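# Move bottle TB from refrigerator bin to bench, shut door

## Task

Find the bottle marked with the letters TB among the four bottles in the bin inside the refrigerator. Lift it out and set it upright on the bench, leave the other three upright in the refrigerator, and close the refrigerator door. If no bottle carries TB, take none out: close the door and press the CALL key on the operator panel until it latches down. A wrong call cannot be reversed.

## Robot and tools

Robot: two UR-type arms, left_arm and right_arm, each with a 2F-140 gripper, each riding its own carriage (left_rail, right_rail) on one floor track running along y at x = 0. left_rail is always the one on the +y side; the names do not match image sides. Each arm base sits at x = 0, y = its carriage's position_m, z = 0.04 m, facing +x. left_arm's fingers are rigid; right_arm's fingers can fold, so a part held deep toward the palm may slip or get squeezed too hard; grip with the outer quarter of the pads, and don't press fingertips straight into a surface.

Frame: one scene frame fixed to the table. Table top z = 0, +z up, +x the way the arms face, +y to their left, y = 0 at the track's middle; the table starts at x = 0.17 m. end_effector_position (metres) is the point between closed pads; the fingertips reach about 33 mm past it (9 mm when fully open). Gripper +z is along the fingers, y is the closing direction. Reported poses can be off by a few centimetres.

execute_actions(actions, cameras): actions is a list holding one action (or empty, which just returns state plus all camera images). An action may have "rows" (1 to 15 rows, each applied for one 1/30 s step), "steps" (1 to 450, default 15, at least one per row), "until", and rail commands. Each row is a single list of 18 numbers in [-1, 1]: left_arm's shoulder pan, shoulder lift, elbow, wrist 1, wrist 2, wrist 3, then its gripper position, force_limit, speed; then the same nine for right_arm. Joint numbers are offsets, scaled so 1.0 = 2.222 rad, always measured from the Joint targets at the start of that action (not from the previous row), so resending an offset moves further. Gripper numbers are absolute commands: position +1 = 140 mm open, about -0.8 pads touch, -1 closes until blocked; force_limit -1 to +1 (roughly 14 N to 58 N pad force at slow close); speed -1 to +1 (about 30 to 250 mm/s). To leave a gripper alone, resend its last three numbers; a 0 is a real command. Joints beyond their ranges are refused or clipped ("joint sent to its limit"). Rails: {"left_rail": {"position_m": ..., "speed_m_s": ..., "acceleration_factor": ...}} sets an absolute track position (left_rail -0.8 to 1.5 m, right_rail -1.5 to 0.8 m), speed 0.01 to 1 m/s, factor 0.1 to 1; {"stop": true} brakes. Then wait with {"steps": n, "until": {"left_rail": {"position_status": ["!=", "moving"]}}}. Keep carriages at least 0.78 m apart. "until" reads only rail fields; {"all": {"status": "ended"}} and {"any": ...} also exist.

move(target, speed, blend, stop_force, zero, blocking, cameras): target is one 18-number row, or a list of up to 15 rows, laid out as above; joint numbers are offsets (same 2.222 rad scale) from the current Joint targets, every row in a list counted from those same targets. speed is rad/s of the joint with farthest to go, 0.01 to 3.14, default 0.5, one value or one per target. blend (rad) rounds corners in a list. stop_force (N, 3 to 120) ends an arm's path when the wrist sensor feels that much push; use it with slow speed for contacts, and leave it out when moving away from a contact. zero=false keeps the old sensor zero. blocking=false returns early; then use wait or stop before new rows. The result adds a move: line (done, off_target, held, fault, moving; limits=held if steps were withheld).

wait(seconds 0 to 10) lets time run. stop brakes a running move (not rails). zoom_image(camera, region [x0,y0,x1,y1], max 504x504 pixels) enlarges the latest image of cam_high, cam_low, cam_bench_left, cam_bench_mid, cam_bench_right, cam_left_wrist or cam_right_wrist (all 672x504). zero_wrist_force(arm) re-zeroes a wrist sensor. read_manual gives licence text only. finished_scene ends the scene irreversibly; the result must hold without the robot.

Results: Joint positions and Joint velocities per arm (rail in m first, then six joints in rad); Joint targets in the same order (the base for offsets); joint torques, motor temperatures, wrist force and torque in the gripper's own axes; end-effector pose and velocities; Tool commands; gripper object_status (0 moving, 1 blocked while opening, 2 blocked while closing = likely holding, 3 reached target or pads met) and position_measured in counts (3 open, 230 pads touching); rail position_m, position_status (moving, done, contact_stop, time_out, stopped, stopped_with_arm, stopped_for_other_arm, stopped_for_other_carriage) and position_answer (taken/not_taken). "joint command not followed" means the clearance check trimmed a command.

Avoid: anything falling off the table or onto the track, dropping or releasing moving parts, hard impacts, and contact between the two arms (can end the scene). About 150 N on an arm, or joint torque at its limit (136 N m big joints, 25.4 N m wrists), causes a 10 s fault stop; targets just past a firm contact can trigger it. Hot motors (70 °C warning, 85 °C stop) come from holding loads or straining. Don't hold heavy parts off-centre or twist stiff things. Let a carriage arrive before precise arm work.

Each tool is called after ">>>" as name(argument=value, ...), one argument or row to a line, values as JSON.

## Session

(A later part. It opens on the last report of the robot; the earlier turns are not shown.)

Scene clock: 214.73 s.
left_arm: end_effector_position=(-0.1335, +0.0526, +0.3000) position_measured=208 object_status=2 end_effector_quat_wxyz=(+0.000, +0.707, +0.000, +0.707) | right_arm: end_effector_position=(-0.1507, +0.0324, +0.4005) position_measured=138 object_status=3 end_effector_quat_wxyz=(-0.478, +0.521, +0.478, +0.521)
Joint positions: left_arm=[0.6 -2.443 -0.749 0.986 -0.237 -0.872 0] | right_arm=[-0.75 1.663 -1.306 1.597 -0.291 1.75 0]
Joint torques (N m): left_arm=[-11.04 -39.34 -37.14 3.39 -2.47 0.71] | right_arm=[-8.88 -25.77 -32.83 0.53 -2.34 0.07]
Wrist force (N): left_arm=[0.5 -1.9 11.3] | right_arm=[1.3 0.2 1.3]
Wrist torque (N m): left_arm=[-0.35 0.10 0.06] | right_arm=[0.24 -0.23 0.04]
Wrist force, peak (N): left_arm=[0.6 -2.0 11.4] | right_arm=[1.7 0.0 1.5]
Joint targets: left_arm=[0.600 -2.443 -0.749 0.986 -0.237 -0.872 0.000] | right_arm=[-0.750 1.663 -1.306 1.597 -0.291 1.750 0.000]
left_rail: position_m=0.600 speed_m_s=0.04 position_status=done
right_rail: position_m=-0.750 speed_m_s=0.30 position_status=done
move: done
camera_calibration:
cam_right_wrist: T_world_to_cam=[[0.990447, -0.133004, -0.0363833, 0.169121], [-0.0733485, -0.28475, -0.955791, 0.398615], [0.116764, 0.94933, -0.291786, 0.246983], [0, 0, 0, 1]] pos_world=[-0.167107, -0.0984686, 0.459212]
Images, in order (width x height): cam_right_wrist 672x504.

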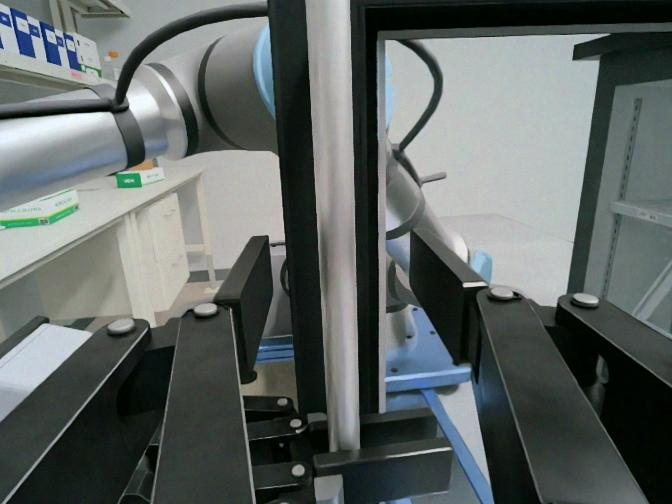

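>>> move(
  target=[0,0,0,0,0,0,-1,-1,-1,-0.0005,0.0122,-0.015,0.0028,-0.0005,0,-0.078,-1,-1],
  speed=0.04,
  stop_force=10,
)

>>> execute_actions(
  actions=[
    {"rows":[[0,0,0,0,0,0,-1,-1,-1,0,0,0,0,0,0,-1,-0.5,-1]],"steps":75},
  ],
  cameras=["cam_right_wrist"],
)

Scene clock: 220.83 s.
left_arm: end_effector_position=(-0.1335, +0.0526, +0.3000) position_measured=208 object_status=2 end_effector_quat_wxyz=(+0.000, +0.707, +0.000, +0.707) | right_arm: end_effector_position=(-0.1512, +0.0443, +0.3996) position_measured=138 object_status=3 end_effector_quat_wxyz=(-0.478, +0.521, +0.478, +0.521)
Joint positions: left_arm=[0.6 -2.443 -0.749 0.986 -0.237 -0.872 0] | right_arm=[-0.75 1.662 -1.279 1.564 -0.285 1.749 0]
Joint torques (N m): left_arm=[-11.55 -38.89 -37.13 3.35 -2.55 0.96] | right_arm=[-9.05 -26.38 -32.84 0.67 -2.33 0.06]
Wrist force (N): left_arm=[0.7 -1.9 11.3] | right_arm=[1.4 0.1 1.0]
Wrist torque (N m): left_arm=[-0.34 0.05 0.05] | right_arm=[0.19 -0.25 0.05]
Wrist force, peak (N): left_arm=[0.6 -1.8 11.5] | right_arm=[1.7 0.0 1.5]
Joint targets: left_arm=[0.600 -2.443 -0.749 0.986 -0.237 -0.872 0.000] | right_arm=[-0.750 1.662 -1.279 1.564 -0.285 1.749 0.000]
left_rail: position_m=0.600 speed_m_s=0.04 position_status=done
right_rail: position_m=-0.750 speed_m_s=0.30 position_status=done
move: done

Scene clock: 223.53 s.
left_arm: end_effector_position=(-0.1335, +0.0526, +0.3000) position_measured=208 object_status=2 end_effector_quat_wxyz=(+0.000, +0.707, +0.000, +0.707) | right_arm: end_effector_position=(-0.1512, +0.0443, +0.3996) position_measured=208 object_status=2 end_effector_quat_wxyz=(-0.478, +0.521, +0.478, +0.521)
Joint positions: left_arm=[0.6 -2.443 -0.749 0.986 -0.237 -0.872 0] | right_arm=[-0.75 1.662 -1.279 1.564 -0.285 1.749 0]
Joint torques (N m): left_arm=[-12.03 -39.31 -37.38 2.87 -1.76 0.83] | right_arm=[-8.57 -28.24 -30.95 0.48 4.85 0.05]
Wrist force (N): left_arm=[0.3 -2.2 11.9] | right_arm=[1.6 -6.7 0.4]
Wrist torque (N m): left_arm=[-0.38 0.10 0.06] | right_arm=[0.21 -0.25 0.01]
Wrist force, peak (N): left_arm=[0.2 -2.1 12.3] | right_arm=[1.5 -6.9 0.5]
Joint targets: left_arm=[0.600 -2.443 -0.749 0.986 -0.237 -0.872 0.000] | right_arm=[-0.750 1.662 -1.279 1.564 -0.285 1.749 0.000]
left_rail: position_m=0.600 speed_m_s=0.04 position_status=done
right_rail: position_m=-0.750 speed_m_s=0.30 position_status=done
camera_calibration:
cam_right_wrist: T_world_to_cam=[[0.990447, -0.133004, -0.0363833, 0.17117], [-0.0733485, -0.28475, -0.955791, 0.401202], [0.116764, 0.94933, -0.291786, 0.235511], [0, 0, 0, 1]] pos_world=[-0.167607, -0.0865686, 0.458412]
Images, in order (width x height): cam_right_wrist 672x504.

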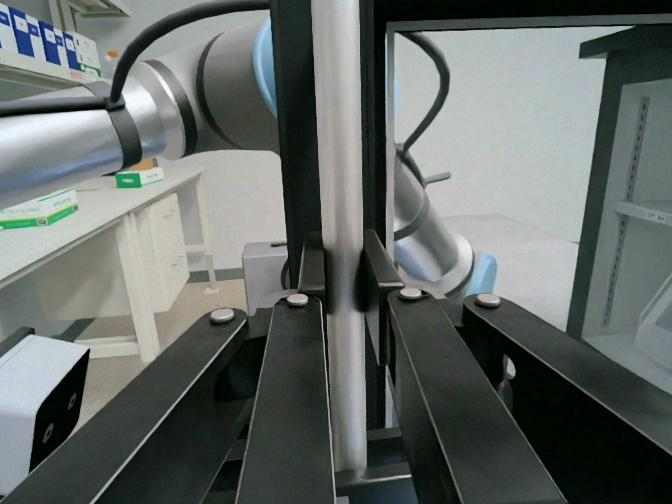

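>>> move(
  target=[0,0,0,0,0,0,-0.3,-1,-1,0,0,0,0,0,0,-1,-0.5,-1],
)

>>> move(
  target=[
    [-0.0201,0.0441,-0.0815,0.0374,-0.0202,0,-0.3,-1,-1,0,0,0,0,0,0,-1,-0.5,-1],
    [-0.0414,0.118,-0.223,0.105,-0.0414,0,-0.3,-1,-1,0,0,0,0,0,0,-1,-0.5,-1],
  ],
  speed=0.3,
  blend=0.02,
)

>>> execute_actions(
  actions=[
    {"left_rail":{"position_m":0.82,"speed_m_s":0.2},"steps":150,"until":{"all":{"status":"ended"}}},
  ],
  cameras=["cam_right_wrist","cam_left_wrist"],
)

>>> zoom_image(
  camera="cam_left_wrist",
  region=[200, 150, 480, 360],
)

Scene clock: 226.20 s.
left_arm: end_effector_position=(-0.1335, +0.0524, +0.3000) position_measured=187 object_status=0 end_effector_quat_wxyz=(+0.000, +0.707, +0.000, +0.707) | right_arm: end_effector_position=(-0.1512, +0.0443, +0.3996) position_measured=208 object_status=2 end_effector_quat_wxyz=(-0.478, +0.521, +0.478, +0.521)
Joint positions: left_arm=[0.6 -2.443 -0.749 0.986 -0.237 -0.872 0] | right_arm=[-0.75 1.662 -1.279 1.564 -0.285 1.749 0]
Joint torques (N m): left_arm=[3.67 -42.53 -30.34 1.78 -7.34 1.04] | right_arm=[-8.2 -33.43 -27.3 0.16 2.28 -0.04]
Wrist force (N): left_arm=[3.8 23.3 -1.2] | right_arm=[0.3 -8.3 24.0]
Wrist torque (N m): left_arm=[0.72 -0.16 0.18] | right_arm=[0.14 -0.23 0.02]
Wrist force, peak (N): left_arm=[3.8 23.3 -1.2] | right_arm=[0.4 -8.3 24.2]
Joint targets: left_arm=[0.600 -2.443 -0.749 0.986 -0.237 -0.872 0.000] | right_arm=[-0.750 1.662 -1.279 1.564 -0.285 1.749 0.000]
left_rail: position_m=0.600 speed_m_s=0.04 position_status=done
right_rail: position_m=-0.750 speed_m_s=0.30 position_status=done
move: done

Scene clock: 228.47 s.
left_arm: end_effector_position=(-0.2437, +0.0528, +0.3001) position_measured=167 object_status=3 end_effector_quat_wxyz=(+0.000, +0.707, +0.000, +0.707) | right_arm: end_effector_position=(-0.1512, +0.0443, +0.3996) position_measured=208 object_status=2 end_effector_quat_wxyz=(-0.478, +0.521, +0.478, +0.521)
Joint positions: left_arm=[0.6 -2.535 -0.487 0.491 -0.003 -0.964 0] | right_arm=[-0.75 1.662 -1.279 1.564 -0.285 1.749 0]
Joint torques (N m): left_arm=[-8.64 -48.4 -36.38 4.22 -2.62 0.85] | right_arm=[-8.7 -40.61 -23.68 -0.17 0.45 0.02]
Wrist force (N): left_arm=[0.4 -0.8 1.4] | right_arm=[1.3 -6.3 1.6]
Wrist torque (N m): left_arm=[-0.22 0.01 0.08] | right_arm=[0.20 -0.25 0.02]
Wrist force, peak (N): left_arm=[3.6 23.1 -1.3] | right_arm=[0.1 -8.1 24.1]
Joint targets: left_arm=[0.600 -2.535 -0.486 0.490 -0.003 -0.964 0.000] | right_arm=[-0.750 1.662 -1.279 1.564 -0.285 1.749 0.000]
left_rail: position_m=0.600 speed_m_s=0.04 position_status=done
right_rail: position_m=-0.750 speed_m_s=0.30 position_status=done
move: done

Scene clock: 228.73 s.
left_arm: end_effector_position=(-0.2438, +0.0528, +0.3001) position_measured=167 object_status=3 end_effector_quat_wxyz=(+0.000, +0.707, +0.000, +0.707) | right_arm: end_effector_position=(-0.1512, +0.0443, +0.3996) position_measured=208 object_status=2 end_effector_quat_wxyz=(-0.478, +0.521, +0.478, +0.521)
Joint positions: left_arm=[0.6 -2.535 -0.486 0.49 -0.003 -0.964 0] | right_arm=[-0.75 1.662 -1.279 1.564 -0.285 1.749 0]
Joint torques (N m): left_arm=[-7.99 -47.29 -36.46 4.29 -2.72 1.05] | right_arm=[-7.86 -41.59 -23.85 -0.19 0.45 -0.01]
Wrist force (N): left_arm=[0.5 -0.9 1.5] | right_arm=[1.3 -6.4 1.4]
Wrist torque (N m): left_arm=[-0.23 -0.01 0.08] | right_arm=[0.16 -0.25 0.02]
Wrist force, peak (N): left_arm=[0.5 -0.9 1.5] | right_arm=[1.3 -6.4 1.4]
Joint targets: left_arm=[0.600 -2.535 -0.486 0.490 -0.003 -0.964 0.000] | right_arm=[-0.750 1.662 -1.279 1.564 -0.285 1.749 0.000]
Tool commands: left_gripper/position=-0.3 left_gripper/force_limit=-1.0 left_gripper/speed=-1.0 right_gripper/position=-1.0 right_gripper/force_limit=-0.5 right_gripper/speed=-1.0
left_rail: position_m=0.600 speed_m_s=0.20 position_status=stopped_for_other_arm position_answer=taken
right_rail: position_m=-0.750 speed_m_s=0.30 position_status=done
camera_calibration:
cam_left_wrist: T_world_to_cam=[[-0.0033354, -0.999639, 0.0266546, 0.0506688], [-0.289631, -0.0245465, -0.956824, 0.226951], [0.957133, -0.0109114, -0.289444, 0.462784], [0, 0, 0, 1]] pos_world=[-0.377045, 0.061271, 0.349752]
cam_right_wrist: T_world_to_cam=[[0.990447, -0.133004, -0.0363833, 0.17117], [-0.0733485, -0.28475, -0.955791, 0.401202], [0.116764, 0.94933, -0.291786, 0.235511], [0, 0, 0, 1]] pos_world=[-0.167607, -0.0865686, 0.458412]
Images, in order (width x height): cam_left_wrist 672x504, cam_right_wrist 672x504.

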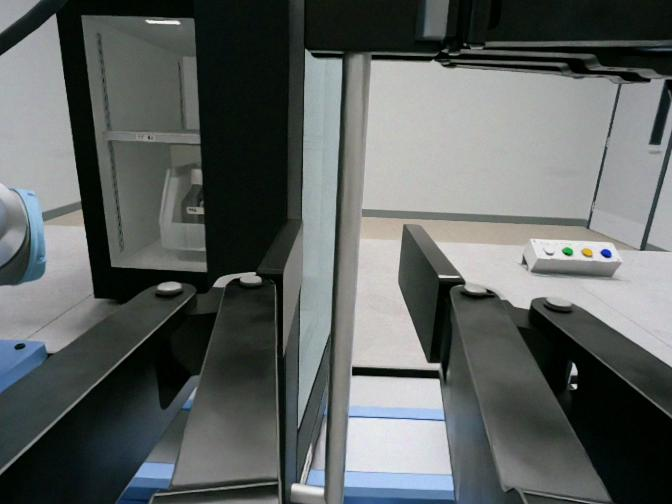

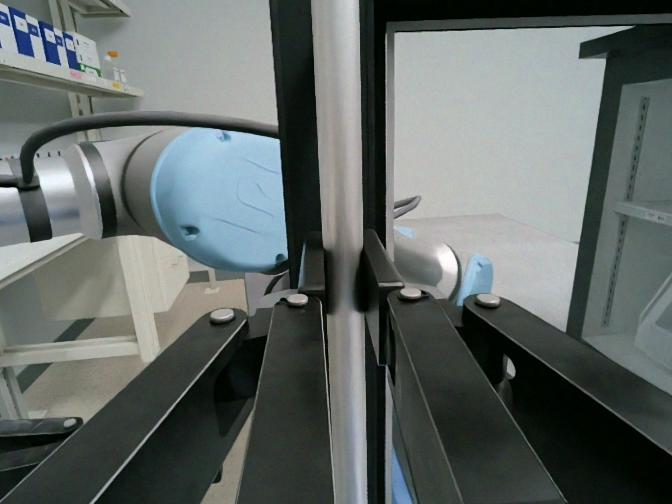

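Scaled by 1.800 from the camera's 672x504 image, which has a finer 960x720 frame.

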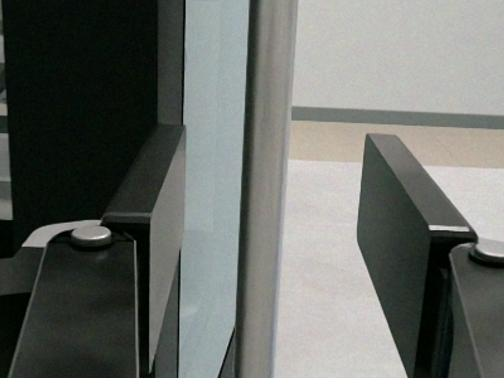

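>>> move(
  target=[-0.0638,-0.1245,0.2342,-0.1101,-0.0639,0,-0.3,-1,-1,0,0,0,0,0,0,-1,-0.5,-1],
  speed=0.3,
)

>>> execute_actions(
  actions=[
    {"left_rail":{"position_m":0.75,"speed_m_s":0.2},"steps":150,"until":{"all":{"status":"ended"}}},
  ],
  cameras=["cam_left_wrist"],
)

>>> zoom_image(
  camera="cam_left_wrist",
  region=[200, 130, 480, 340],
)

Scene clock: 232.17 s.
left_arm: end_effector_position=(-0.2436, +0.1727, +0.3003) position_measured=167 object_status=3 end_effector_quat_wxyz=(+0.000, +0.707, +0.000, +0.707) | right_arm: end_effector_position=(-0.1512, +0.0443, +0.3996) position_measured=208 object_status=2 end_effector_quat_wxyz=(-0.478, +0.521, +0.478, +0.521)
Joint positions: left_arm=[0.6 -2.677 -0.763 1.01 -0.248 -1.106 0] | right_arm=[-0.75 1.662 -1.279 1.564 -0.285 1.749 0]
Joint torques (N m): left_arm=[-7.86 -62.48 -7.37 -0.45 -2.74 0.99] | right_arm=[-8.33 -41.56 -18.66 -0.67 0.37 0.1]
Wrist force (N): left_arm=[0.1 -1.1 2.1] | right_arm=[1.5 -6.2 1.5]
Wrist torque (N m): left_arm=[-0.22 0.08 0.07] | right_arm=[0.21 -0.30 0.02]
Wrist force, peak (N): left_arm=[-0.1 -2.0 2.3] | right_arm=[1.4 -6.5 1.6]
Joint targets: left_arm=[0.600 -2.677 -0.763 1.011 -0.248 -1.106 0.000] | right_arm=[-0.750 1.662 -1.279 1.564 -0.285 1.749 0.000]
left_rail: position_m=0.600 speed_m_s=0.20 position_status=stopped_for_other_arm position_answer=taken
right_rail: position_m=-0.750 speed_m_s=0.30 position_status=done
move: done

Scene clock: 233.53 s.
left_arm: end_effector_position=(-0.2437, +0.3228, +0.3003) position_measured=167 object_status=3 end_effector_quat_wxyz=(+0.000, +0.707, +0.000, +0.707) | right_arm: end_effector_position=(-0.1512, +0.0443, +0.3996) position_measured=208 object_status=2 end_effector_quat_wxyz=(-0.478, +0.521, +0.478, +0.521)
Joint positions: left_arm=[0.75 -2.677 -0.763 1.011 -0.248 -1.106 0] | right_arm=[-0.75 1.662 -1.279 1.564 -0.285 1.749 0]
Joint torques (N m): left_arm=[2.78 -60.04 -9.82 0.17 -1.63 1.1] | right_arm=[-7.96 -40.89 -17.35 -0.71 0.34 -0.02]
Wrist force (N): left_arm=[0.1 -1.3 2.2] | right_arm=[1.3 -6.3 1.5]
Wrist torque (N m): left_arm=[-0.25 0.09 0.07] | right_arm=[0.18 -0.24 0.02]
Wrist force, peak (N): left_arm=[0.0 -2.3 2.6] | right_arm=[1.3 -6.5 1.4]
Joint targets: left_arm=[0.750 -2.677 -0.763 1.011 -0.248 -1.106 0.000] | right_arm=[-0.750 1.662 -1.279 1.564 -0.285 1.749 0.000]
Tool commands: left_gripper/position=-0.3 left_gripper/force_limit=-1.0 left_gripper/speed=-1.0 right_gripper/position=-1.0 right_gripper/force_limit=-0.5 right_gripper/speed=-1.0
left_rail: position_m=0.750 speed_m_s=0.20 position_status=done
right_rail: position_m=-0.750 speed_m_s=0.30 position_status=done
camera_calibration:
cam_left_wrist: T_world_to_cam=[[-0.0031389, -0.999624, 0.0272287, 0.320432], [-0.290326, -0.025145, -0.956597, 0.233749], [0.956923, -0.0109079, -0.290138, 0.465884], [0, 0, 0, 1]] pos_world=[-0.376946, 0.331271, 0.35005]
Images, in order (width x height): cam_left_wrist 672x504.

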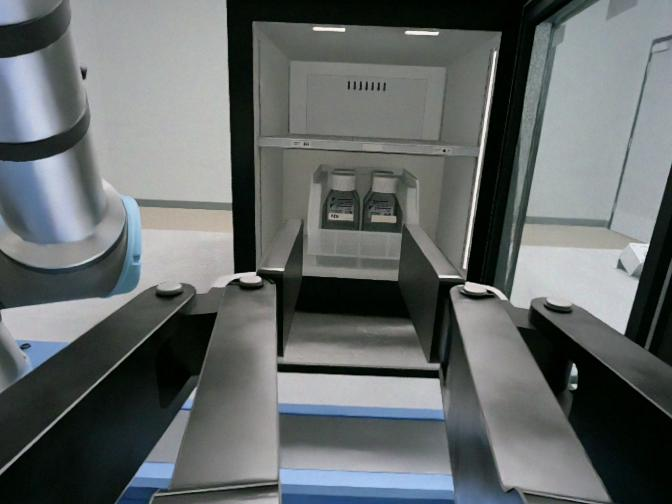

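Scaled by 1.800 from the camera's 672x504 image, which has a finer 960x720 frame.

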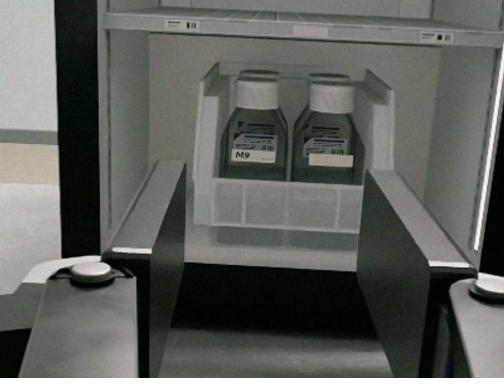

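>>> zoom_image(
  camera="cam_left_wrist",
  region=[310, 160, 420, 240],
)

Scaled by 4.582 from the camera's 672x504 image, which has a finer 960x720 frame.

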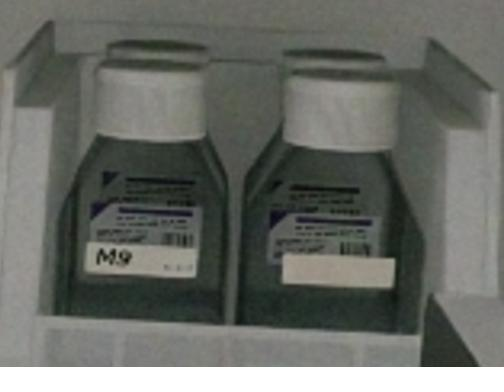

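>>> move(
  target=[0.3004,-0.2571,0.5298,-0.2727,0.3004,0,-0.3,-1,-1,0,0,0,0,0,0,-1,-0.5,-1],
  speed=0.5,
)

>>> execute_actions(
  actions=[
    {"left_rail":{"position_m":0.63,"speed_m_s":0.1},"steps":150,"until":{"all":{"status":"ended"}}},
  ],
  cameras=["cam_left_wrist"],
)

>>> zoom_image(
  camera="cam_left_wrist",
  region=[200, 0, 470, 260],
)

Scene clock: 238.63 s.
left_arm: end_effector_position=(+0.2799, +0.3698, +0.2204) position_measured=167 object_status=3 end_effector_quat_wxyz=(+0.000, +0.707, +0.000, +0.707) | right_arm: end_effector_position=(-0.1512, +0.0443, +0.3996) position_measured=208 object_status=2 end_effector_quat_wxyz=(-0.478, +0.521, +0.478, +0.521)
Joint positions: left_arm=[0.75 -2.009 -1.334 2.187 -0.854 -0.439 0] | right_arm=[-0.75 1.662 -1.279 1.564 -0.285 1.749 0]
Joint torques (N m): left_arm=[6.77 -35.75 0.2 -1.34 3.12 1.11] | right_arm=[-7.54 -41.39 -12.78 -1.32 0.42 0.1]
Wrist force (N): left_arm=[0.1 -0.5 1.3] | right_arm=[1.3 -6.1 1.6]
Wrist torque (N m): left_arm=[-0.11 0.00 0.09] | right_arm=[0.23 -0.22 0.02]
Wrist force, peak (N): left_arm=[-0.1 -2.1 3.2] | right_arm=[1.5 -6.6 1.6]
Joint targets: left_arm=[0.750 -2.009 -1.334 2.188 -0.854 -0.439 0.000] | right_arm=[-0.750 1.662 -1.279 1.564 -0.285 1.749 0.000]
left_rail: position_m=0.750 speed_m_s=0.20 position_status=done
right_rail: position_m=-0.750 speed_m_s=0.30 position_status=done
move: done

Scene clock: 240.27 s.
left_arm: end_effector_position=(+0.2801, +0.2499, +0.2204) position_measured=167 object_status=3 end_effector_quat_wxyz=(+0.000, +0.707, +0.000, +0.707) | right_arm: end_effector_position=(-0.1512, +0.0443, +0.3996) position_measured=208 object_status=2 end_effector_quat_wxyz=(-0.478, +0.521, +0.478, +0.521)
Joint positions: left_arm=[0.63 -2.009 -1.334 2.188 -0.854 -0.439 0] | right_arm=[-0.75 1.662 -1.279 1.564 -0.285 1.749 0]
Joint torques (N m): left_arm=[6.41 -34.17 -1.98 -0.79 2.12 1.1] | right_arm=[-6.93 -41.18 -12.82 -1.61 0.4 0.01]
Wrist force (N): left_arm=[0.2 -0.4 1.3] | right_arm=[1.4 -6.3 1.4]
Wrist torque (N m): left_arm=[-0.10 -0.01 0.09] | right_arm=[0.20 -0.24 0.01]
Wrist force, peak (N): left_arm=[0.2 -1.6 1.4] | right_arm=[1.4 -6.5 1.6]
Joint targets: left_arm=[0.630 -2.009 -1.334 2.188 -0.854 -0.439 0.000] | right_arm=[-0.750 1.662 -1.279 1.564 -0.285 1.749 0.000]
Tool commands: left_gripper/position=-0.3 left_gripper/force_limit=-1.0 left_gripper/speed=-1.0 right_gripper/position=-1.0 right_gripper/force_limit=-0.5 right_gripper/speed=-1.0
left_rail: position_m=0.630 speed_m_s=0.10 position_status=done
right_rail: position_m=-0.750 speed_m_s=0.30 position_status=done
camera_calibration:
cam_left_wrist: T_world_to_cam=[[-0.00311153, -0.999622, 0.0273258, 0.25135], [-0.290235, -0.025247, -0.956622, 0.307452], [0.95695, -0.0109075, -0.290046, -0.0592917], [0, 0, 0, 1]] pos_world=[0.146754, 0.258371, 0.27005]
Images, in order (width x height): cam_left_wrist 672x504.

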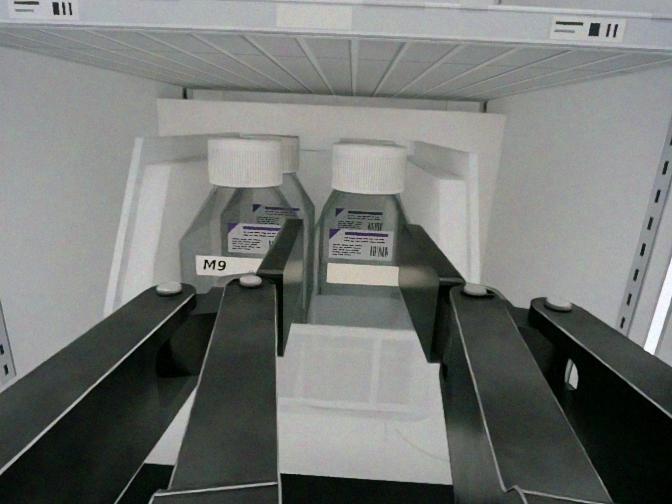

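Scaled by 1.867 from the camera's 672x504 image, which has a finer 960x720 frame.

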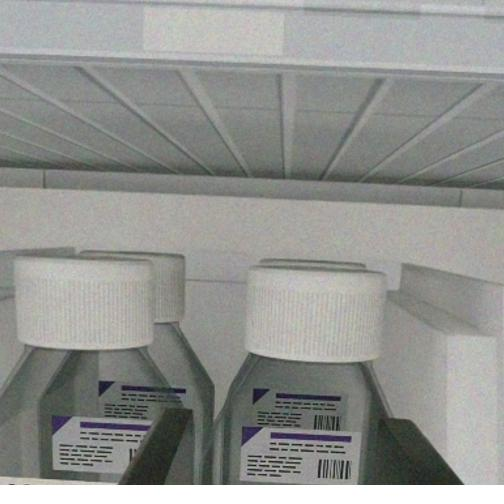

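>>> zoom_image(
  camera="cam_left_wrist",
  region=[170, 180, 300, 300],
)

>>> zoom_image(
  camera="cam_left_wrist",
  region=[300, 190, 430, 340],
)

Scaled by 3.877 from the camera's 672x504 image, which has a finer 960x720 frame.

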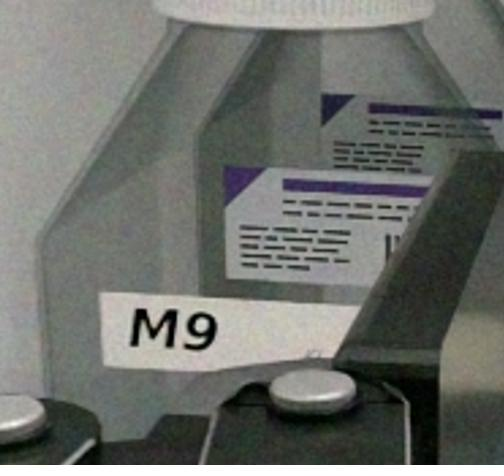

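Scaled by 3.360 from the camera's 672x504 image, which has a finer 960x720 frame.

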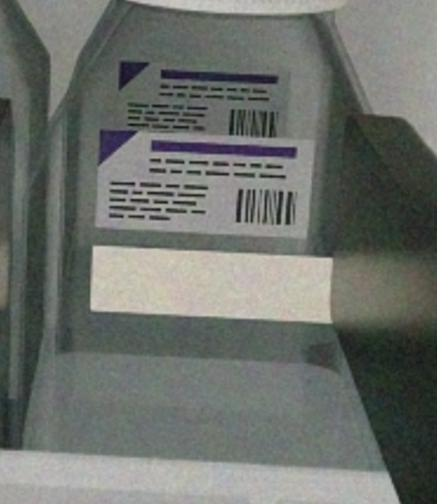

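>>> move(
  target=[0.0815,0.0641,-0.0042,-0.0599,0.0819,0.7069,-0.8,-1,-1,0,0,0,0,0,0,-1,-0.5,-1],
  speed=0.6,
  cameras=["cam_left_wrist"],
)

>>> zoom_image(
  camera="cam_left_wrist",
  region=[200, 100, 480, 380],
)

Scene clock: 259.37 s.
left_arm: end_effector_position=(+0.3393, +0.2348, +0.1760) position_measured=229 object_status=3 end_effector_quat_wxyz=(-0.473, +0.524, -0.473, +0.527) | right_arm: end_effector_position=(-0.1512, +0.0443, +0.3996) position_measured=208 object_status=2 end_effector_quat_wxyz=(-0.478, +0.521, +0.478, +0.521)
Joint positions: left_arm=[0.63 -1.843 -1.205 2.178 -0.967 -0.27 1.46] | right_arm=[-0.75 1.662 -1.279 1.564 -0.285 1.749 0]
Joint torques (N m): left_arm=[-0.33 -26.97 -13.4 0.09 0.2 0.04] | right_arm=[-5.75 -40.8 -34.47 -3.77 4.67 -0.08]
Wrist force (N): left_arm=[12.5 -45.4 -15.7] | right_arm=[-2.6 -7.7 1.4]
Wrist torque (N m): left_arm=[-0.64 -0.76 0.52] | right_arm=[0.15 -0.15 0.01]
Wrist force, peak (N): left_arm=[20.4 -133.3 -62.7] | right_arm=[-3.4 -8.2 1.5]
Joint targets: left_arm=[0.630 -1.843 -1.205 2.178 -0.967 -0.270 1.460] | right_arm=[-0.750 1.662 -1.279 1.564 -0.285 1.749 0.000]
Tool commands: left_gripper/position=-0.796078 left_gripper/force_limit=-1.0 left_gripper/speed=-1.0 right_gripper/position=-1.0 right_gripper/force_limit=-0.5 right_gripper/speed=-1.0
FORCE FAULT: contact force on the left arm reached its limit, and that arm stopped for 10 seconds. The contact can be on any part of that arm, not only on its tool. That arm's remaining commands of this call were not run. That arm's target is now where it stood when the stop ended, not its last command. That arm accepts commands again.
left_rail: position_m=0.630 speed_m_s=0.10 position_status=done
right_rail: position_m=-0.750 speed_m_s=0.30 position_status=done
move: fault (left_arm); left_arm: the wrist 3 is farthest, 0.111 rad from its target
camera_calibration:
cam_left_wrist: T_world_to_cam=[[-0.00217322, -0.131753, -0.99128, 0.212821], [-0.287213, 0.949599, -0.125584, -0.0942852], [0.957864, 0.284435, -0.039905, -0.242701], [0, 0, 0, 1]] pos_world=[0.205858, 0.186606, 0.18944]
Images, in order (width x height): cam_left_wrist 672x504.

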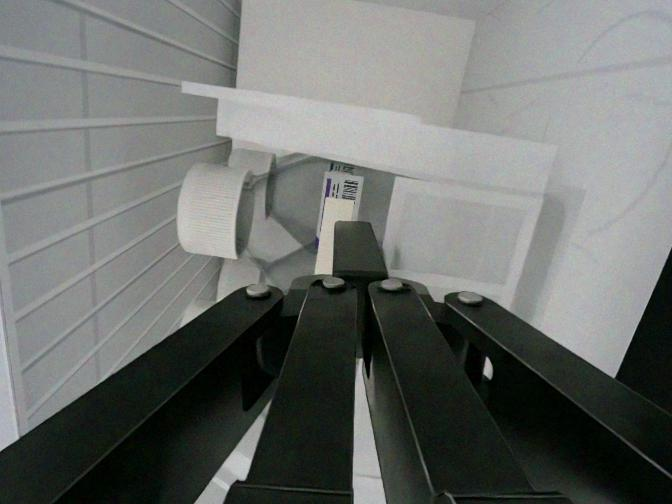

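Scaled by 1.800 from the camera's 672x504 image, which has a finer 960x720 frame.

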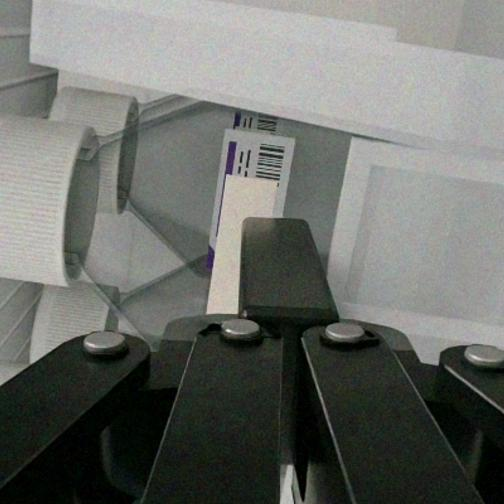

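>>> move(
  target=[0.001,-0.0304,-0.0089,0.0366,0,0,-0.8,-1,-1,0,0,0,0,0,0,-1,-0.5,-1],
  speed=0.1,
  cameras=["cam_left_wrist","cam_right_wrist"],
)

>>> zoom_image(
  camera="cam_left_wrist",
  region=[170, 100, 410, 340],
)

Scene clock: 261.50 s.
left_arm: end_effector_position=(+0.3400, +0.2347, +0.2053) position_measured=229 object_status=3 end_effector_quat_wxyz=(-0.471, +0.527, -0.472, +0.527) | right_arm: end_effector_position=(-0.1512, +0.0443, +0.3997) position_measured=208 object_status=2 end_effector_quat_wxyz=(-0.478, +0.521, +0.478, +0.521)
Joint positions: left_arm=[0.63 -1.841 -1.272 2.158 -0.886 -0.27 1.46] | right_arm=[-0.75 1.662 -1.279 1.564 -0.285 1.749 0]
Joint torques (N m): left_arm=[7.13 -37.49 -29.1 2.7 0.19 0] | right_arm=[-5.62 -40.45 -21.41 -4.06 2.96 -0.08]
Wrist force (N): left_arm=[0.5 -1.6 1.6] | right_arm=[1.5 -6.0 1.5]
Wrist torque (N m): left_arm=[-0.17 -0.16 0.19] | right_arm=[0.21 -0.28 0.02]
Wrist force, peak (N): left_arm=[12.7 -45.3 -15.7] | right_arm=[-2.5 -7.7 1.4]
Joint targets: left_arm=[0.630 -1.841 -1.272 2.158 -0.885 -0.270 1.460] | right_arm=[-0.750 1.662 -1.279 1.564 -0.285 1.749 0.000]
left_rail: position_m=0.630 speed_m_s=0.10 position_status=done
right_rail: position_m=-0.750 speed_m_s=0.30 position_status=done
move: done
camera_calibration:
cam_left_wrist: T_world_to_cam=[[-0.00347419, -0.137399, -0.99051, 0.243366], [-0.289543, 0.948225, -0.130517, -0.0882325], [0.957159, 0.286341, -0.0430771, -0.241712], [0, 0, 0, 1]] pos_world=[0.206656, 0.186315, 0.219128]
cam_right_wrist: T_world_to_cam=[[0.990448, -0.133003, -0.0363799, 0.171169], [-0.0733449, -0.284751, -0.955792, 0.401203], [0.116764, 0.94933, -0.291786, 0.235511], [0, 0, 0, 1]] pos_world=[-0.167607, -0.0865686, 0.458412]
Images, in order (width x height): cam_left_wrist 672x504, cam_right_wrist 672x504.

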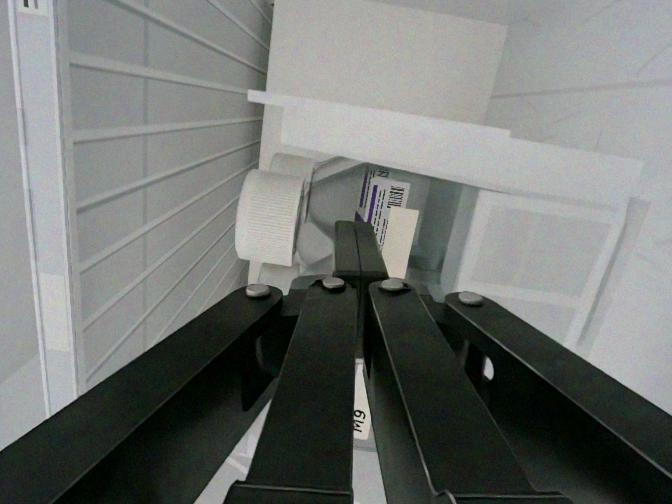

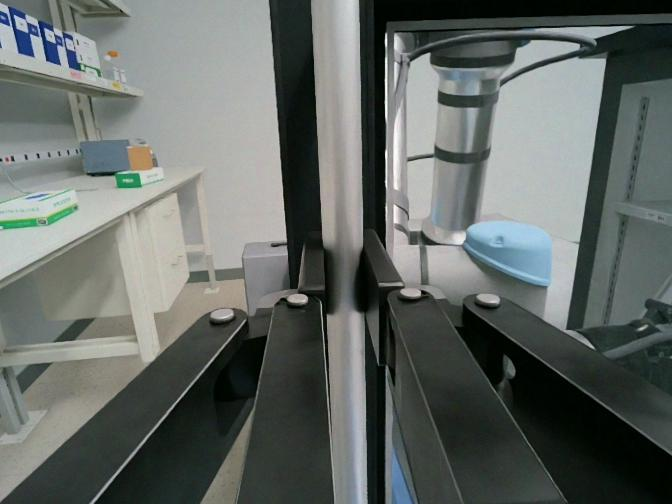

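Scaled by 2.100 from the camera's 672x504 image, which has a finer 960x720 frame.

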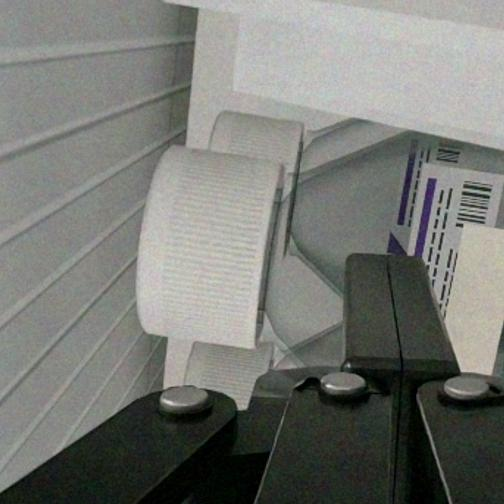

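>>> move(
  target=[-0.0756,-0.0279,0.0135,0.014,-0.0761,-0.6571,-0.8,-1,-1,0,0,0,0,0,0,-1,-0.5,-1],
  speed=0.5,
)

>>> move(
  target=[0.0986,-0.0302,-0.0182,0.0483,0.0991,0,1,-1,-0.5,0,0,0,0,0,0,-1,-0.5,-1],
  speed=0.2,
  stop_force=12,
  cameras=["cam_left_wrist"],
)

>>> zoom_image(
  camera="cam_left_wrist",
  region=[150, 100, 470, 340],
)

Scene clock: 277.57 s.
left_arm: end_effector_position=(+0.2802, +0.2500, +0.2203) position_measured=229 object_status=3 end_effector_quat_wxyz=(+0.000, +0.707, +0.000, +0.707) | right_arm: end_effector_position=(-0.1512, +0.0443, +0.3996) position_measured=208 object_status=2 end_effector_quat_wxyz=(-0.478, +0.521, +0.478, +0.521)
Joint positions: left_arm=[0.63 -2.009 -1.334 2.188 -0.854 -0.439 0] | right_arm=[-0.75 1.662 -1.279 1.564 -0.285 1.749 0]
Joint torques (N m): left_arm=[-8.39 -35.04 0.13 3.33 -2.6 -2.23] | right_arm=[-4.16 -33.95 -13.15 -4.42 0.34 -0.03]
Wrist force (N): left_arm=[0.1 -0.6 1.3] | right_arm=[1.4 -6.1 1.6]
Wrist torque (N m): left_arm=[-0.13 0.00 0.18] | right_arm=[0.20 -0.25 0.02]
Wrist force, peak (N): left_arm=[0.7 -1.6 2.1] | right_arm=[1.5 -6.3 1.7]
Joint targets: left_arm=[0.630 -2.009 -1.334 2.188 -0.854 -0.439 0.000] | right_arm=[-0.750 1.662 -1.279 1.564 -0.285 1.749 0.000]
left_rail: position_m=0.630 speed_m_s=0.10 position_status=done
right_rail: position_m=-0.750 speed_m_s=0.30 position_status=done
move: done

Scene clock: 279.83 s.
left_arm: end_effector_position=(+0.3630, +0.2497, +0.2555) position_measured=3 object_status=3 end_effector_quat_wxyz=(+0.001, +0.707, +0.000, +0.707) | right_arm: end_effector_position=(-0.1512, +0.0443, +0.3996) position_measured=208 object_status=2 end_effector_quat_wxyz=(-0.478, +0.521, +0.478, +0.521)
Joint positions: left_arm=[0.63 -1.79 -1.402 2.148 -0.747 -0.219 0] | right_arm=[-0.75 1.662 -1.279 1.564 -0.285 1.749 0]
Joint torques (N m): left_arm=[7.09 -34.36 -31.23 2.77 3.01 -2.18] | right_arm=[-4.08 -32.62 -13.02 -4.39 0.43 0.12]
Wrist force (N): left_arm=[0.4 -1.0 1.7] | right_arm=[1.4 -6.2 1.5]
Wrist torque (N m): left_arm=[-0.25 0.03 0.19] | right_arm=[0.17 -0.27 0.01]
Wrist force, peak (N): left_arm=[0.6 -1.1 2.2] | right_arm=[1.3 -6.3 1.5]
Joint targets: left_arm=[0.630 -1.790 -1.402 2.148 -0.747 -0.219 0.000] | right_arm=[-0.750 1.662 -1.279 1.564 -0.285 1.749 0.000]
left_rail: position_m=0.630 speed_m_s=0.10 position_status=done
right_rail: position_m=-0.750 speed_m_s=0.30 position_status=done
move: done
camera_calibration:
cam_left_wrist: T_world_to_cam=[[-0.00398506, -0.999594, 0.0282224, 0.250563], [-0.290261, -0.0258513, -0.956598, 0.365369], [0.956939, -0.012004, -0.29004, -0.128226], [0, 0, 0, 1]] pos_world=[0.229755, 0.258367, 0.305249]
Images, in order (width x height): cam_left_wrist 672x504.

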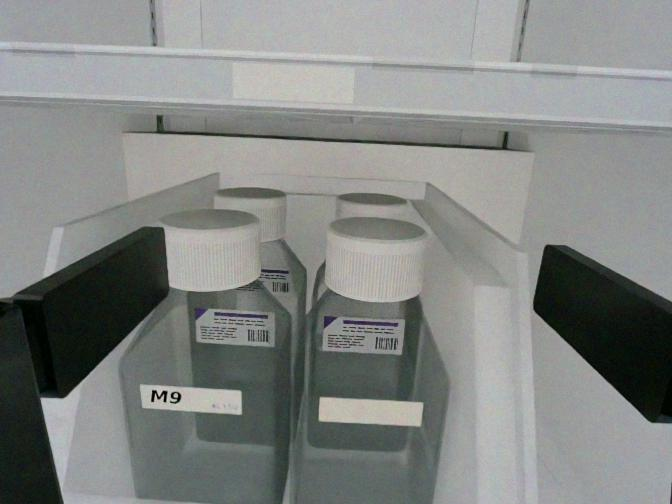

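Scaled by 1.575 from the camera's 672x504 image, which has a finer 960x720 frame.

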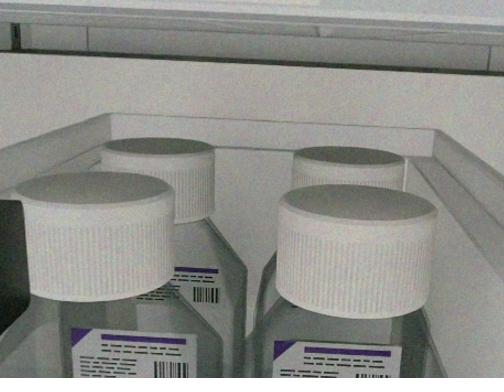

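>>> move(
  target=[0,0.068,0.0271,-0.0951,0,0,1,-1,-0.5,0,0,0,0,0,0,-1,-0.5,-1],
  speed=0.2,
  stop_force=12,
  cameras=["cam_left_wrist"],
)

>>> zoom_image(
  camera="cam_left_wrist",
  region=[120, 100, 460, 340],
)

Scene clock: 283.00 s.
left_arm: end_effector_position=(+0.3627, +0.2484, +0.2357) position_measured=3 object_status=3 end_effector_quat_wxyz=(+0.001, +0.707, +0.000, +0.707) | right_arm: end_effector_position=(-0.1512, +0.0443, +0.3996) position_measured=208 object_status=2 end_effector_quat_wxyz=(-0.478, +0.521, +0.478, +0.521)
Joint positions: left_arm=[0.63 -1.79 -1.36 2.164 -0.805 -0.219 0] | right_arm=[-0.75 1.662 -1.279 1.564 -0.285 1.749 0]
Joint torques (N m): left_arm=[4.71 -36.04 -31.01 3.14 -3.53 2.43] | right_arm=[-3.91 -31.3 -18.83 -2.82 0.32 0.11]
Wrist force (N): left_arm=[-1.2 -0.4 -8.9] | right_arm=[2.5 -5.1 1.4]
Wrist torque (N m): left_arm=[-0.86 -0.03 0.22] | right_arm=[0.24 -0.28 0.02]
Wrist force, peak (N): left_arm=[28.3 -2.8 -17.9] | right_arm=[1.4 -6.4 1.3]
Joint targets: left_arm=[0.630 -1.790 -1.360 2.164 -0.805 -0.219 0.000] | right_arm=[-0.750 1.662 -1.279 1.564 -0.285 1.749 0.000]
left_rail: position_m=0.630 speed_m_s=0.10 position_status=done
right_rail: position_m=-0.750 speed_m_s=0.30 position_status=done
move: contact (left_arm); left_arm: the wrist 1 is farthest, 0.153 rad from its target
camera_calibration:
cam_left_wrist: T_world_to_cam=[[-0.00398506, -0.999594, 0.0282224, 0.249721], [-0.290261, -0.0258513, -0.956598, 0.346305], [0.956939, -0.012004, -0.29004, -0.133698], [0, 0, 0, 1]] pos_world=[0.229455, 0.256967, 0.285449]
Images, in order (width x height): cam_left_wrist 672x504.

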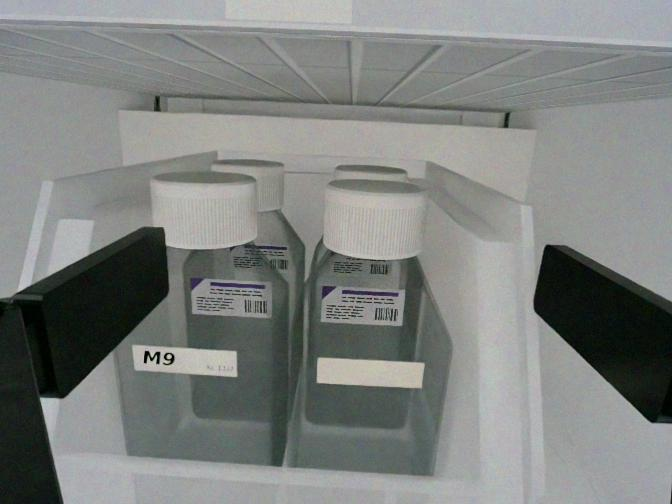

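Scaled by 1.482 from the camera's 672x504 image, which has a finer 960x720 frame.

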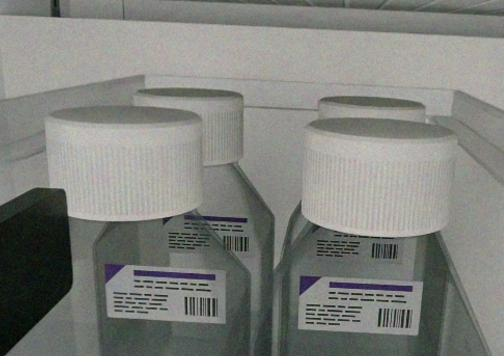

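>>> move(
  target=[0,-0.015,-0.006,0.021,0,0,1,-1,-0.5,0,0,0,0,0,0,-1,-0.5,-1],
  speed=0.2,
)

>>> move(
  target=[0,0,0,0,0,0,-0.3,-1,-0.5,0,0,0,0,0,0,-1,-0.5,-1],
)

>>> move(
  target=[0,0.0645,0.0259,-0.09,0,0,-0.3,-1,-0.5,0,0,0,0,0,0,-1,-0.5,-1],
  speed=0.2,
  stop_force=12,
  cameras=["cam_left_wrist"],
)

>>> zoom_image(
  camera="cam_left_wrist",
  region=[100, 80, 460, 340],
)

Scene clock: 285.90 s.
left_arm: end_effector_position=(+0.3630, +0.2494, +0.2513) position_measured=3 object_status=3 end_effector_quat_wxyz=(+0.001, +0.707, +0.000, +0.707) | right_arm: end_effector_position=(-0.1512, +0.0443, +0.3996) position_measured=208 object_status=2 end_effector_quat_wxyz=(-0.478, +0.521, +0.478, +0.521)
Joint positions: left_arm=[0.63 -1.79 -1.393 2.151 -0.759 -0.219 0] | right_arm=[-0.75 1.662 -1.279 1.564 -0.285 1.749 0]
Joint torques (N m): left_arm=[4.99 -33.14 -31.7 2.56 1.42 2.37] | right_arm=[-3.26 -29.59 -31.74 0.36 0.43 0.08]
Wrist force (N): left_arm=[0.4 -0.9 1.6] | right_arm=[2.3 -6.7 1.2]
Wrist torque (N m): left_arm=[-0.22 0.04 0.13] | right_arm=[0.17 -0.26 0.02]
Wrist force, peak (N): left_arm=[-1.4 -0.4 -9.2] | right_arm=[2.6 -6.8 1.4]
Joint targets: left_arm=[0.630 -1.790 -1.393 2.151 -0.759 -0.219 0.000] | right_arm=[-0.750 1.662 -1.279 1.564 -0.285 1.749 0.000]
left_rail: position_m=0.630 speed_m_s=0.10 position_status=done
right_rail: position_m=-0.750 speed_m_s=0.30 position_status=done
move: done

Scene clock: 287.40 s.
left_arm: end_effector_position=(+0.3630, +0.2494, +0.2514) position_measured=167 object_status=0 end_effector_quat_wxyz=(+0.001, +0.707, +0.000, +0.707) | right_arm: end_effector_position=(-0.1512, +0.0443, +0.3996) position_measured=208 object_status=2 end_effector_quat_wxyz=(-0.478, +0.521, +0.478, +0.521)
Joint positions: left_arm=[0.63 -1.79 -1.393 2.151 -0.759 -0.219 0] | right_arm=[-0.75 1.662 -1.279 1.564 -0.285 1.749 0]
Joint torques (N m): left_arm=[5.25 -34.69 -31.84 2.82 2.93 2.2] | right_arm=[-3.24 -29.04 -32.37 0.39 0.44 0.07]
Wrist force (N): left_arm=[0.3 -0.9 1.7] | right_arm=[2.2 -6.7 1.6]
Wrist torque (N m): left_arm=[-0.22 -0.01 0.13] | right_arm=[0.19 -0.28 0.02]
Wrist force, peak (N): left_arm=[0.3 -0.9 1.8] | right_arm=[2.6 -6.7 1.5]
Joint targets: left_arm=[0.630 -1.790 -1.393 2.151 -0.759 -0.219 0.000] | right_arm=[-0.750 1.662 -1.279 1.564 -0.285 1.749 0.000]
left_rail: position_m=0.630 speed_m_s=0.10 position_status=done
right_rail: position_m=-0.750 speed_m_s=0.30 position_status=done
move: done

Scene clock: 289.03 s.
left_arm: end_effector_position=(+0.3627, +0.2483, +0.2332) position_measured=167 object_status=3 end_effector_quat_wxyz=(+0.001, +0.707, +0.000, +0.707) | right_arm: end_effector_position=(-0.1512, +0.0443, +0.3996) position_measured=208 object_status=2 end_effector_quat_wxyz=(-0.478, +0.521, +0.478, +0.521)
Joint positions: left_arm=[0.63 -1.79 -1.354 2.166 -0.813 -0.219 0] | right_arm=[-0.75 1.662 -1.279 1.564 -0.285 1.749 0]
Joint torques (N m): left_arm=[4.95 -35.57 -30.59 2.9 -2.58 2.21] | right_arm=[-2.75 -36.43 -31.28 -4.36 0.4 0.14]
Wrist force (N): left_arm=[0.5 -0.8 0.7] | right_arm=[1.7 -6.6 1.2]
Wrist torque (N m): left_arm=[-0.19 -0.03 0.14] | right_arm=[0.18 -0.25 0.02]
Wrist force, peak (N): left_arm=[78.4 -1.9 -16.2] | right_arm=[1.1 -7.7 1.5]
Joint targets: left_arm=[0.630 -1.790 -1.354 2.166 -0.813 -0.219 0.000] | right_arm=[-0.750 1.662 -1.279 1.564 -0.285 1.749 0.000]
left_rail: position_m=0.630 speed_m_s=0.10 position_status=done
right_rail: position_m=-0.750 speed_m_s=0.30 position_status=done
move: contact (left_arm); left_arm: the wrist 1 is farthest, 0.146 rad from its target
camera_calibration:
cam_left_wrist: T_world_to_cam=[[-0.00407631, -0.999601, 0.0279366, 0.249799], [-0.290169, -0.0255524, -0.956634, 0.343728], [0.956967, -0.0120059, -0.28995, -0.134485], [0, 0, 0, 1]] pos_world=[0.229455, 0.256867, 0.28285]
Images, in order (width x height): cam_left_wrist 672x504.

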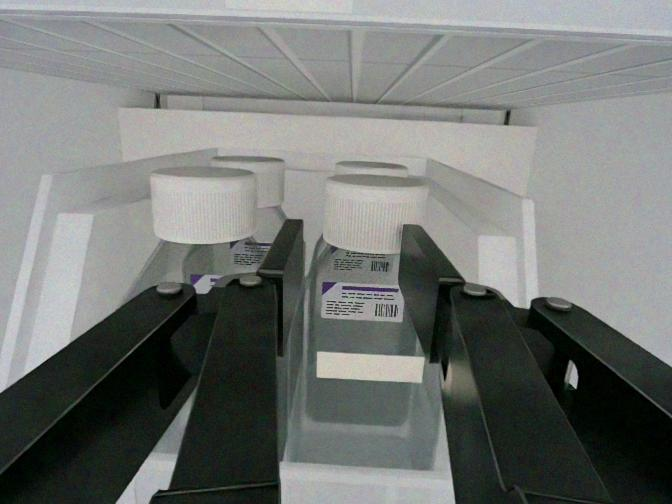

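Scaled by 1.400 from the camera's 672x504 image, which has a finer 960x720 frame.

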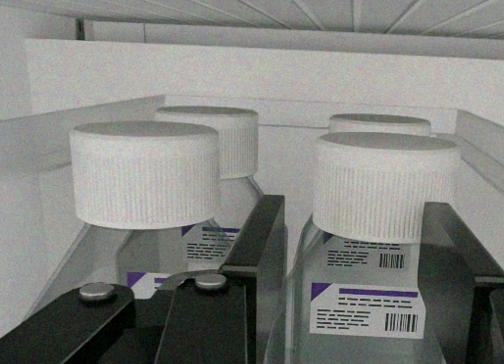

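>>> move(
  target=[
    [0,-0.0175,-0.007,0.0245,0,0,-0.3,-1,-0.5,0,0,0,0,0,0,-1,-0.5,-1],
    [-0.1094,0.0105,0.0502,-0.0603,-0.1095,0,-0.3,-1,-0.5,0,0,0,0,0,0,-1,-0.5,-1],
  ],
  speed=0.2,
)

>>> move(
  target=[0,0,0,0,0,0,1,-1,-0.5,0,0,0,0,0,0,-1,-0.5,-1],
  cameras=["cam_left_wrist"],
)

>>> zoom_image(
  camera="cam_left_wrist",
  region=[180, 130, 420, 310],
)

Scene clock: 294.83 s.
left_arm: end_effector_position=(+0.2834, +0.2750, +0.1974) position_measured=167 object_status=3 end_effector_quat_wxyz=(+0.000, +0.707, +0.000, +0.707) | right_arm: end_effector_position=(-0.1512, +0.0443, +0.3996) position_measured=208 object_status=2 end_effector_quat_wxyz=(-0.478, +0.521, +0.478, +0.521)
Joint positions: left_arm=[0.63 -2.033 -1.331 2.278 -0.947 -0.462 0] | right_arm=[-0.75 1.662 -1.279 1.564 -0.285 1.749 0]
Joint torques (N m): left_arm=[-7.54 -10.71 2.6 -1.2 -2.62 2.28] | right_arm=[-3 -40.84 -25.47 -4.32 0.46 0.19]
Wrist force (N): left_arm=[0.3 -0.9 1.5] | right_arm=[1.7 -6.7 1.5]
Wrist torque (N m): left_arm=[-0.17 0.00 0.11] | right_arm=[0.16 -0.29 0.02]
Wrist force, peak (N): left_arm=[0.7 -1.3 2.7] | right_arm=[1.7 -6.7 1.4]
Joint targets: left_arm=[0.630 -2.033 -1.331 2.278 -0.947 -0.462 0.000] | right_arm=[-0.750 1.662 -1.279 1.564 -0.285 1.749 0.000]
left_rail: position_m=0.630 speed_m_s=0.10 position_status=done
right_rail: position_m=-0.750 speed_m_s=0.30 position_status=done
move: done

Scene clock: 296.33 s.
left_arm: end_effector_position=(+0.2833, +0.2751, +0.1973) position_measured=3 object_status=0 end_effector_quat_wxyz=(+0.000, +0.707, +0.000, +0.707) | right_arm: end_effector_position=(-0.1512, +0.0443, +0.3996) position_measured=208 object_status=2 end_effector_quat_wxyz=(-0.478, +0.521, +0.478, +0.521)
Joint positions: left_arm=[0.63 -2.033 -1.331 2.278 -0.947 -0.462 0] | right_arm=[-0.75 1.662 -1.279 1.564 -0.285 1.749 0]
Joint torques (N m): left_arm=[-8.84 -10.38 1.22 -1.31 -2.73 2.18] | right_arm=[-2.85 -40.97 -24.1 -4.21 0.36 0.06]
Wrist force (N): left_arm=[0.2 -0.8 1.4] | right_arm=[1.4 -6.7 1.5]
Wrist torque (N m): left_arm=[-0.14 0.08 0.12] | right_arm=[0.16 -0.23 0.02]
Wrist force, peak (N): left_arm=[0.2 -0.9 1.7] | right_arm=[1.4 -6.7 1.4]
Joint targets: left_arm=[0.630 -2.033 -1.331 2.278 -0.947 -0.462 0.000] | right_arm=[-0.750 1.662 -1.279 1.564 -0.285 1.749 0.000]
left_rail: position_m=0.630 speed_m_s=0.10 position_status=done
right_rail: position_m=-0.750 speed_m_s=0.30 position_status=done
move: done
camera_calibration:
cam_left_wrist: T_world_to_cam=[[-0.00381147, -0.999625, 0.0271192, 0.277337], [-0.289947, -0.0248497, -0.95672, 0.286788], [0.957035, -0.0115097, -0.289744, -0.0686964], [0, 0, 0, 1]] pos_world=[0.149955, 0.283569, 0.246951]
Images, in order (width x height): cam_left_wrist 672x504.

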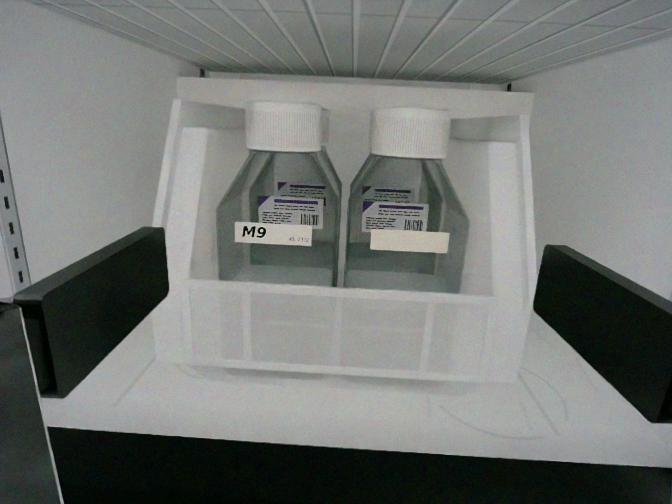

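Scaled by 2.100 from the camera's 672x504 image, which has a finer 960x720 frame.

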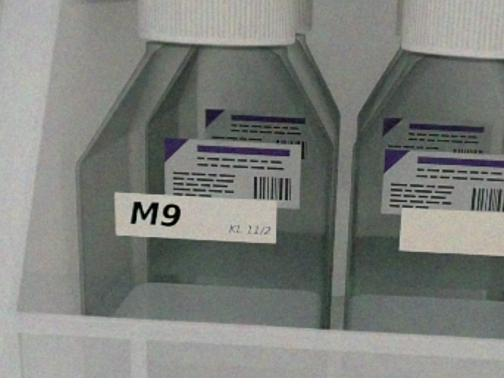

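>>> move(
  target=[0.0501,-0.1116,-0.0637,0.1752,0.05,0,1,-1,-0.5,0,0,0,0,0,0,-1,-0.5,-1],
  speed=0.3,
  stop_force=12,
  cameras=["cam_left_wrist"],
)

>>> zoom_image(
  camera="cam_left_wrist",
  region=[180, 230, 450, 440],
)

Scene clock: 301.30 s.
left_arm: end_effector_position=(+0.3231, +0.2749, +0.3203) position_measured=3 object_status=3 end_effector_quat_wxyz=(+0.000, +0.707, +0.000, +0.707) | right_arm: end_effector_position=(-0.1512, +0.0443, +0.3996) position_measured=208 object_status=2 end_effector_quat_wxyz=(-0.478, +0.521, +0.478, +0.521)
Joint positions: left_arm=[0.63 -1.922 -1.579 2.136 -0.557 -0.351 0] | right_arm=[-0.75 1.662 -1.279 1.564 -0.285 1.749 0]
Joint torques (N m): left_arm=[6.61 -28.47 -34.72 3.12 3.04 2.08] | right_arm=[-2.58 -41.03 -18.6 -4.29 0.4 0.19]
Wrist force (N): left_arm=[1.0 -1.2 2.0] | right_arm=[1.4 -6.4 1.5]
Wrist torque (N m): left_arm=[-0.31 -0.10 0.17] | right_arm=[0.22 -0.25 0.02]
Wrist force, peak (N): left_arm=[1.9 -1.1 2.4] | right_arm=[1.7 -6.8 1.4]
Joint targets: left_arm=[0.630 -1.922 -1.579 2.136 -0.557 -0.351 0.000] | right_arm=[-0.750 1.662 -1.279 1.564 -0.285 1.749 0.000]
left_rail: position_m=0.630 speed_m_s=0.10 position_status=done
right_rail: position_m=-0.750 speed_m_s=0.30 position_status=done
move: done
camera_calibration:
cam_left_wrist: T_world_to_cam=[[-0.00355907, -0.999622, 0.0272501, 0.273857], [-0.290033, -0.025047, -0.956689, 0.416089], [0.95701, -0.0113084, -0.289835, -0.0712643], [0, 0, 0, 1]] pos_world=[0.189855, 0.28337, 0.36995]
Images, in order (width x height): cam_left_wrist 672x504.

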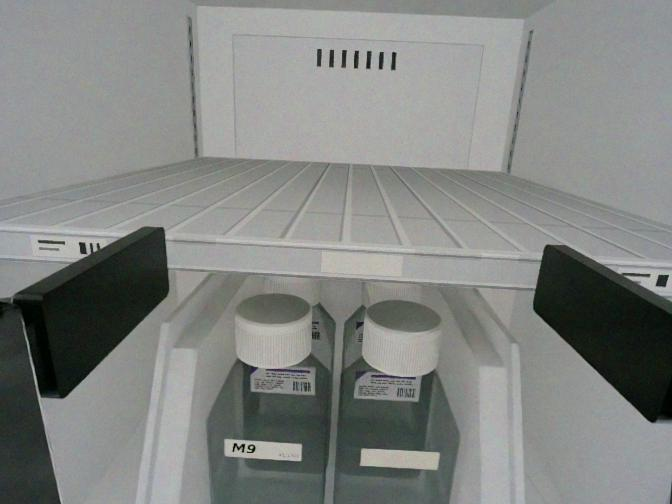

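Scaled by 1.867 from the camera's 672x504 image, which has a finer 960x720 frame.

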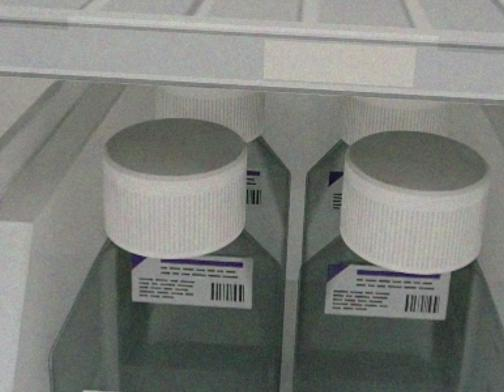

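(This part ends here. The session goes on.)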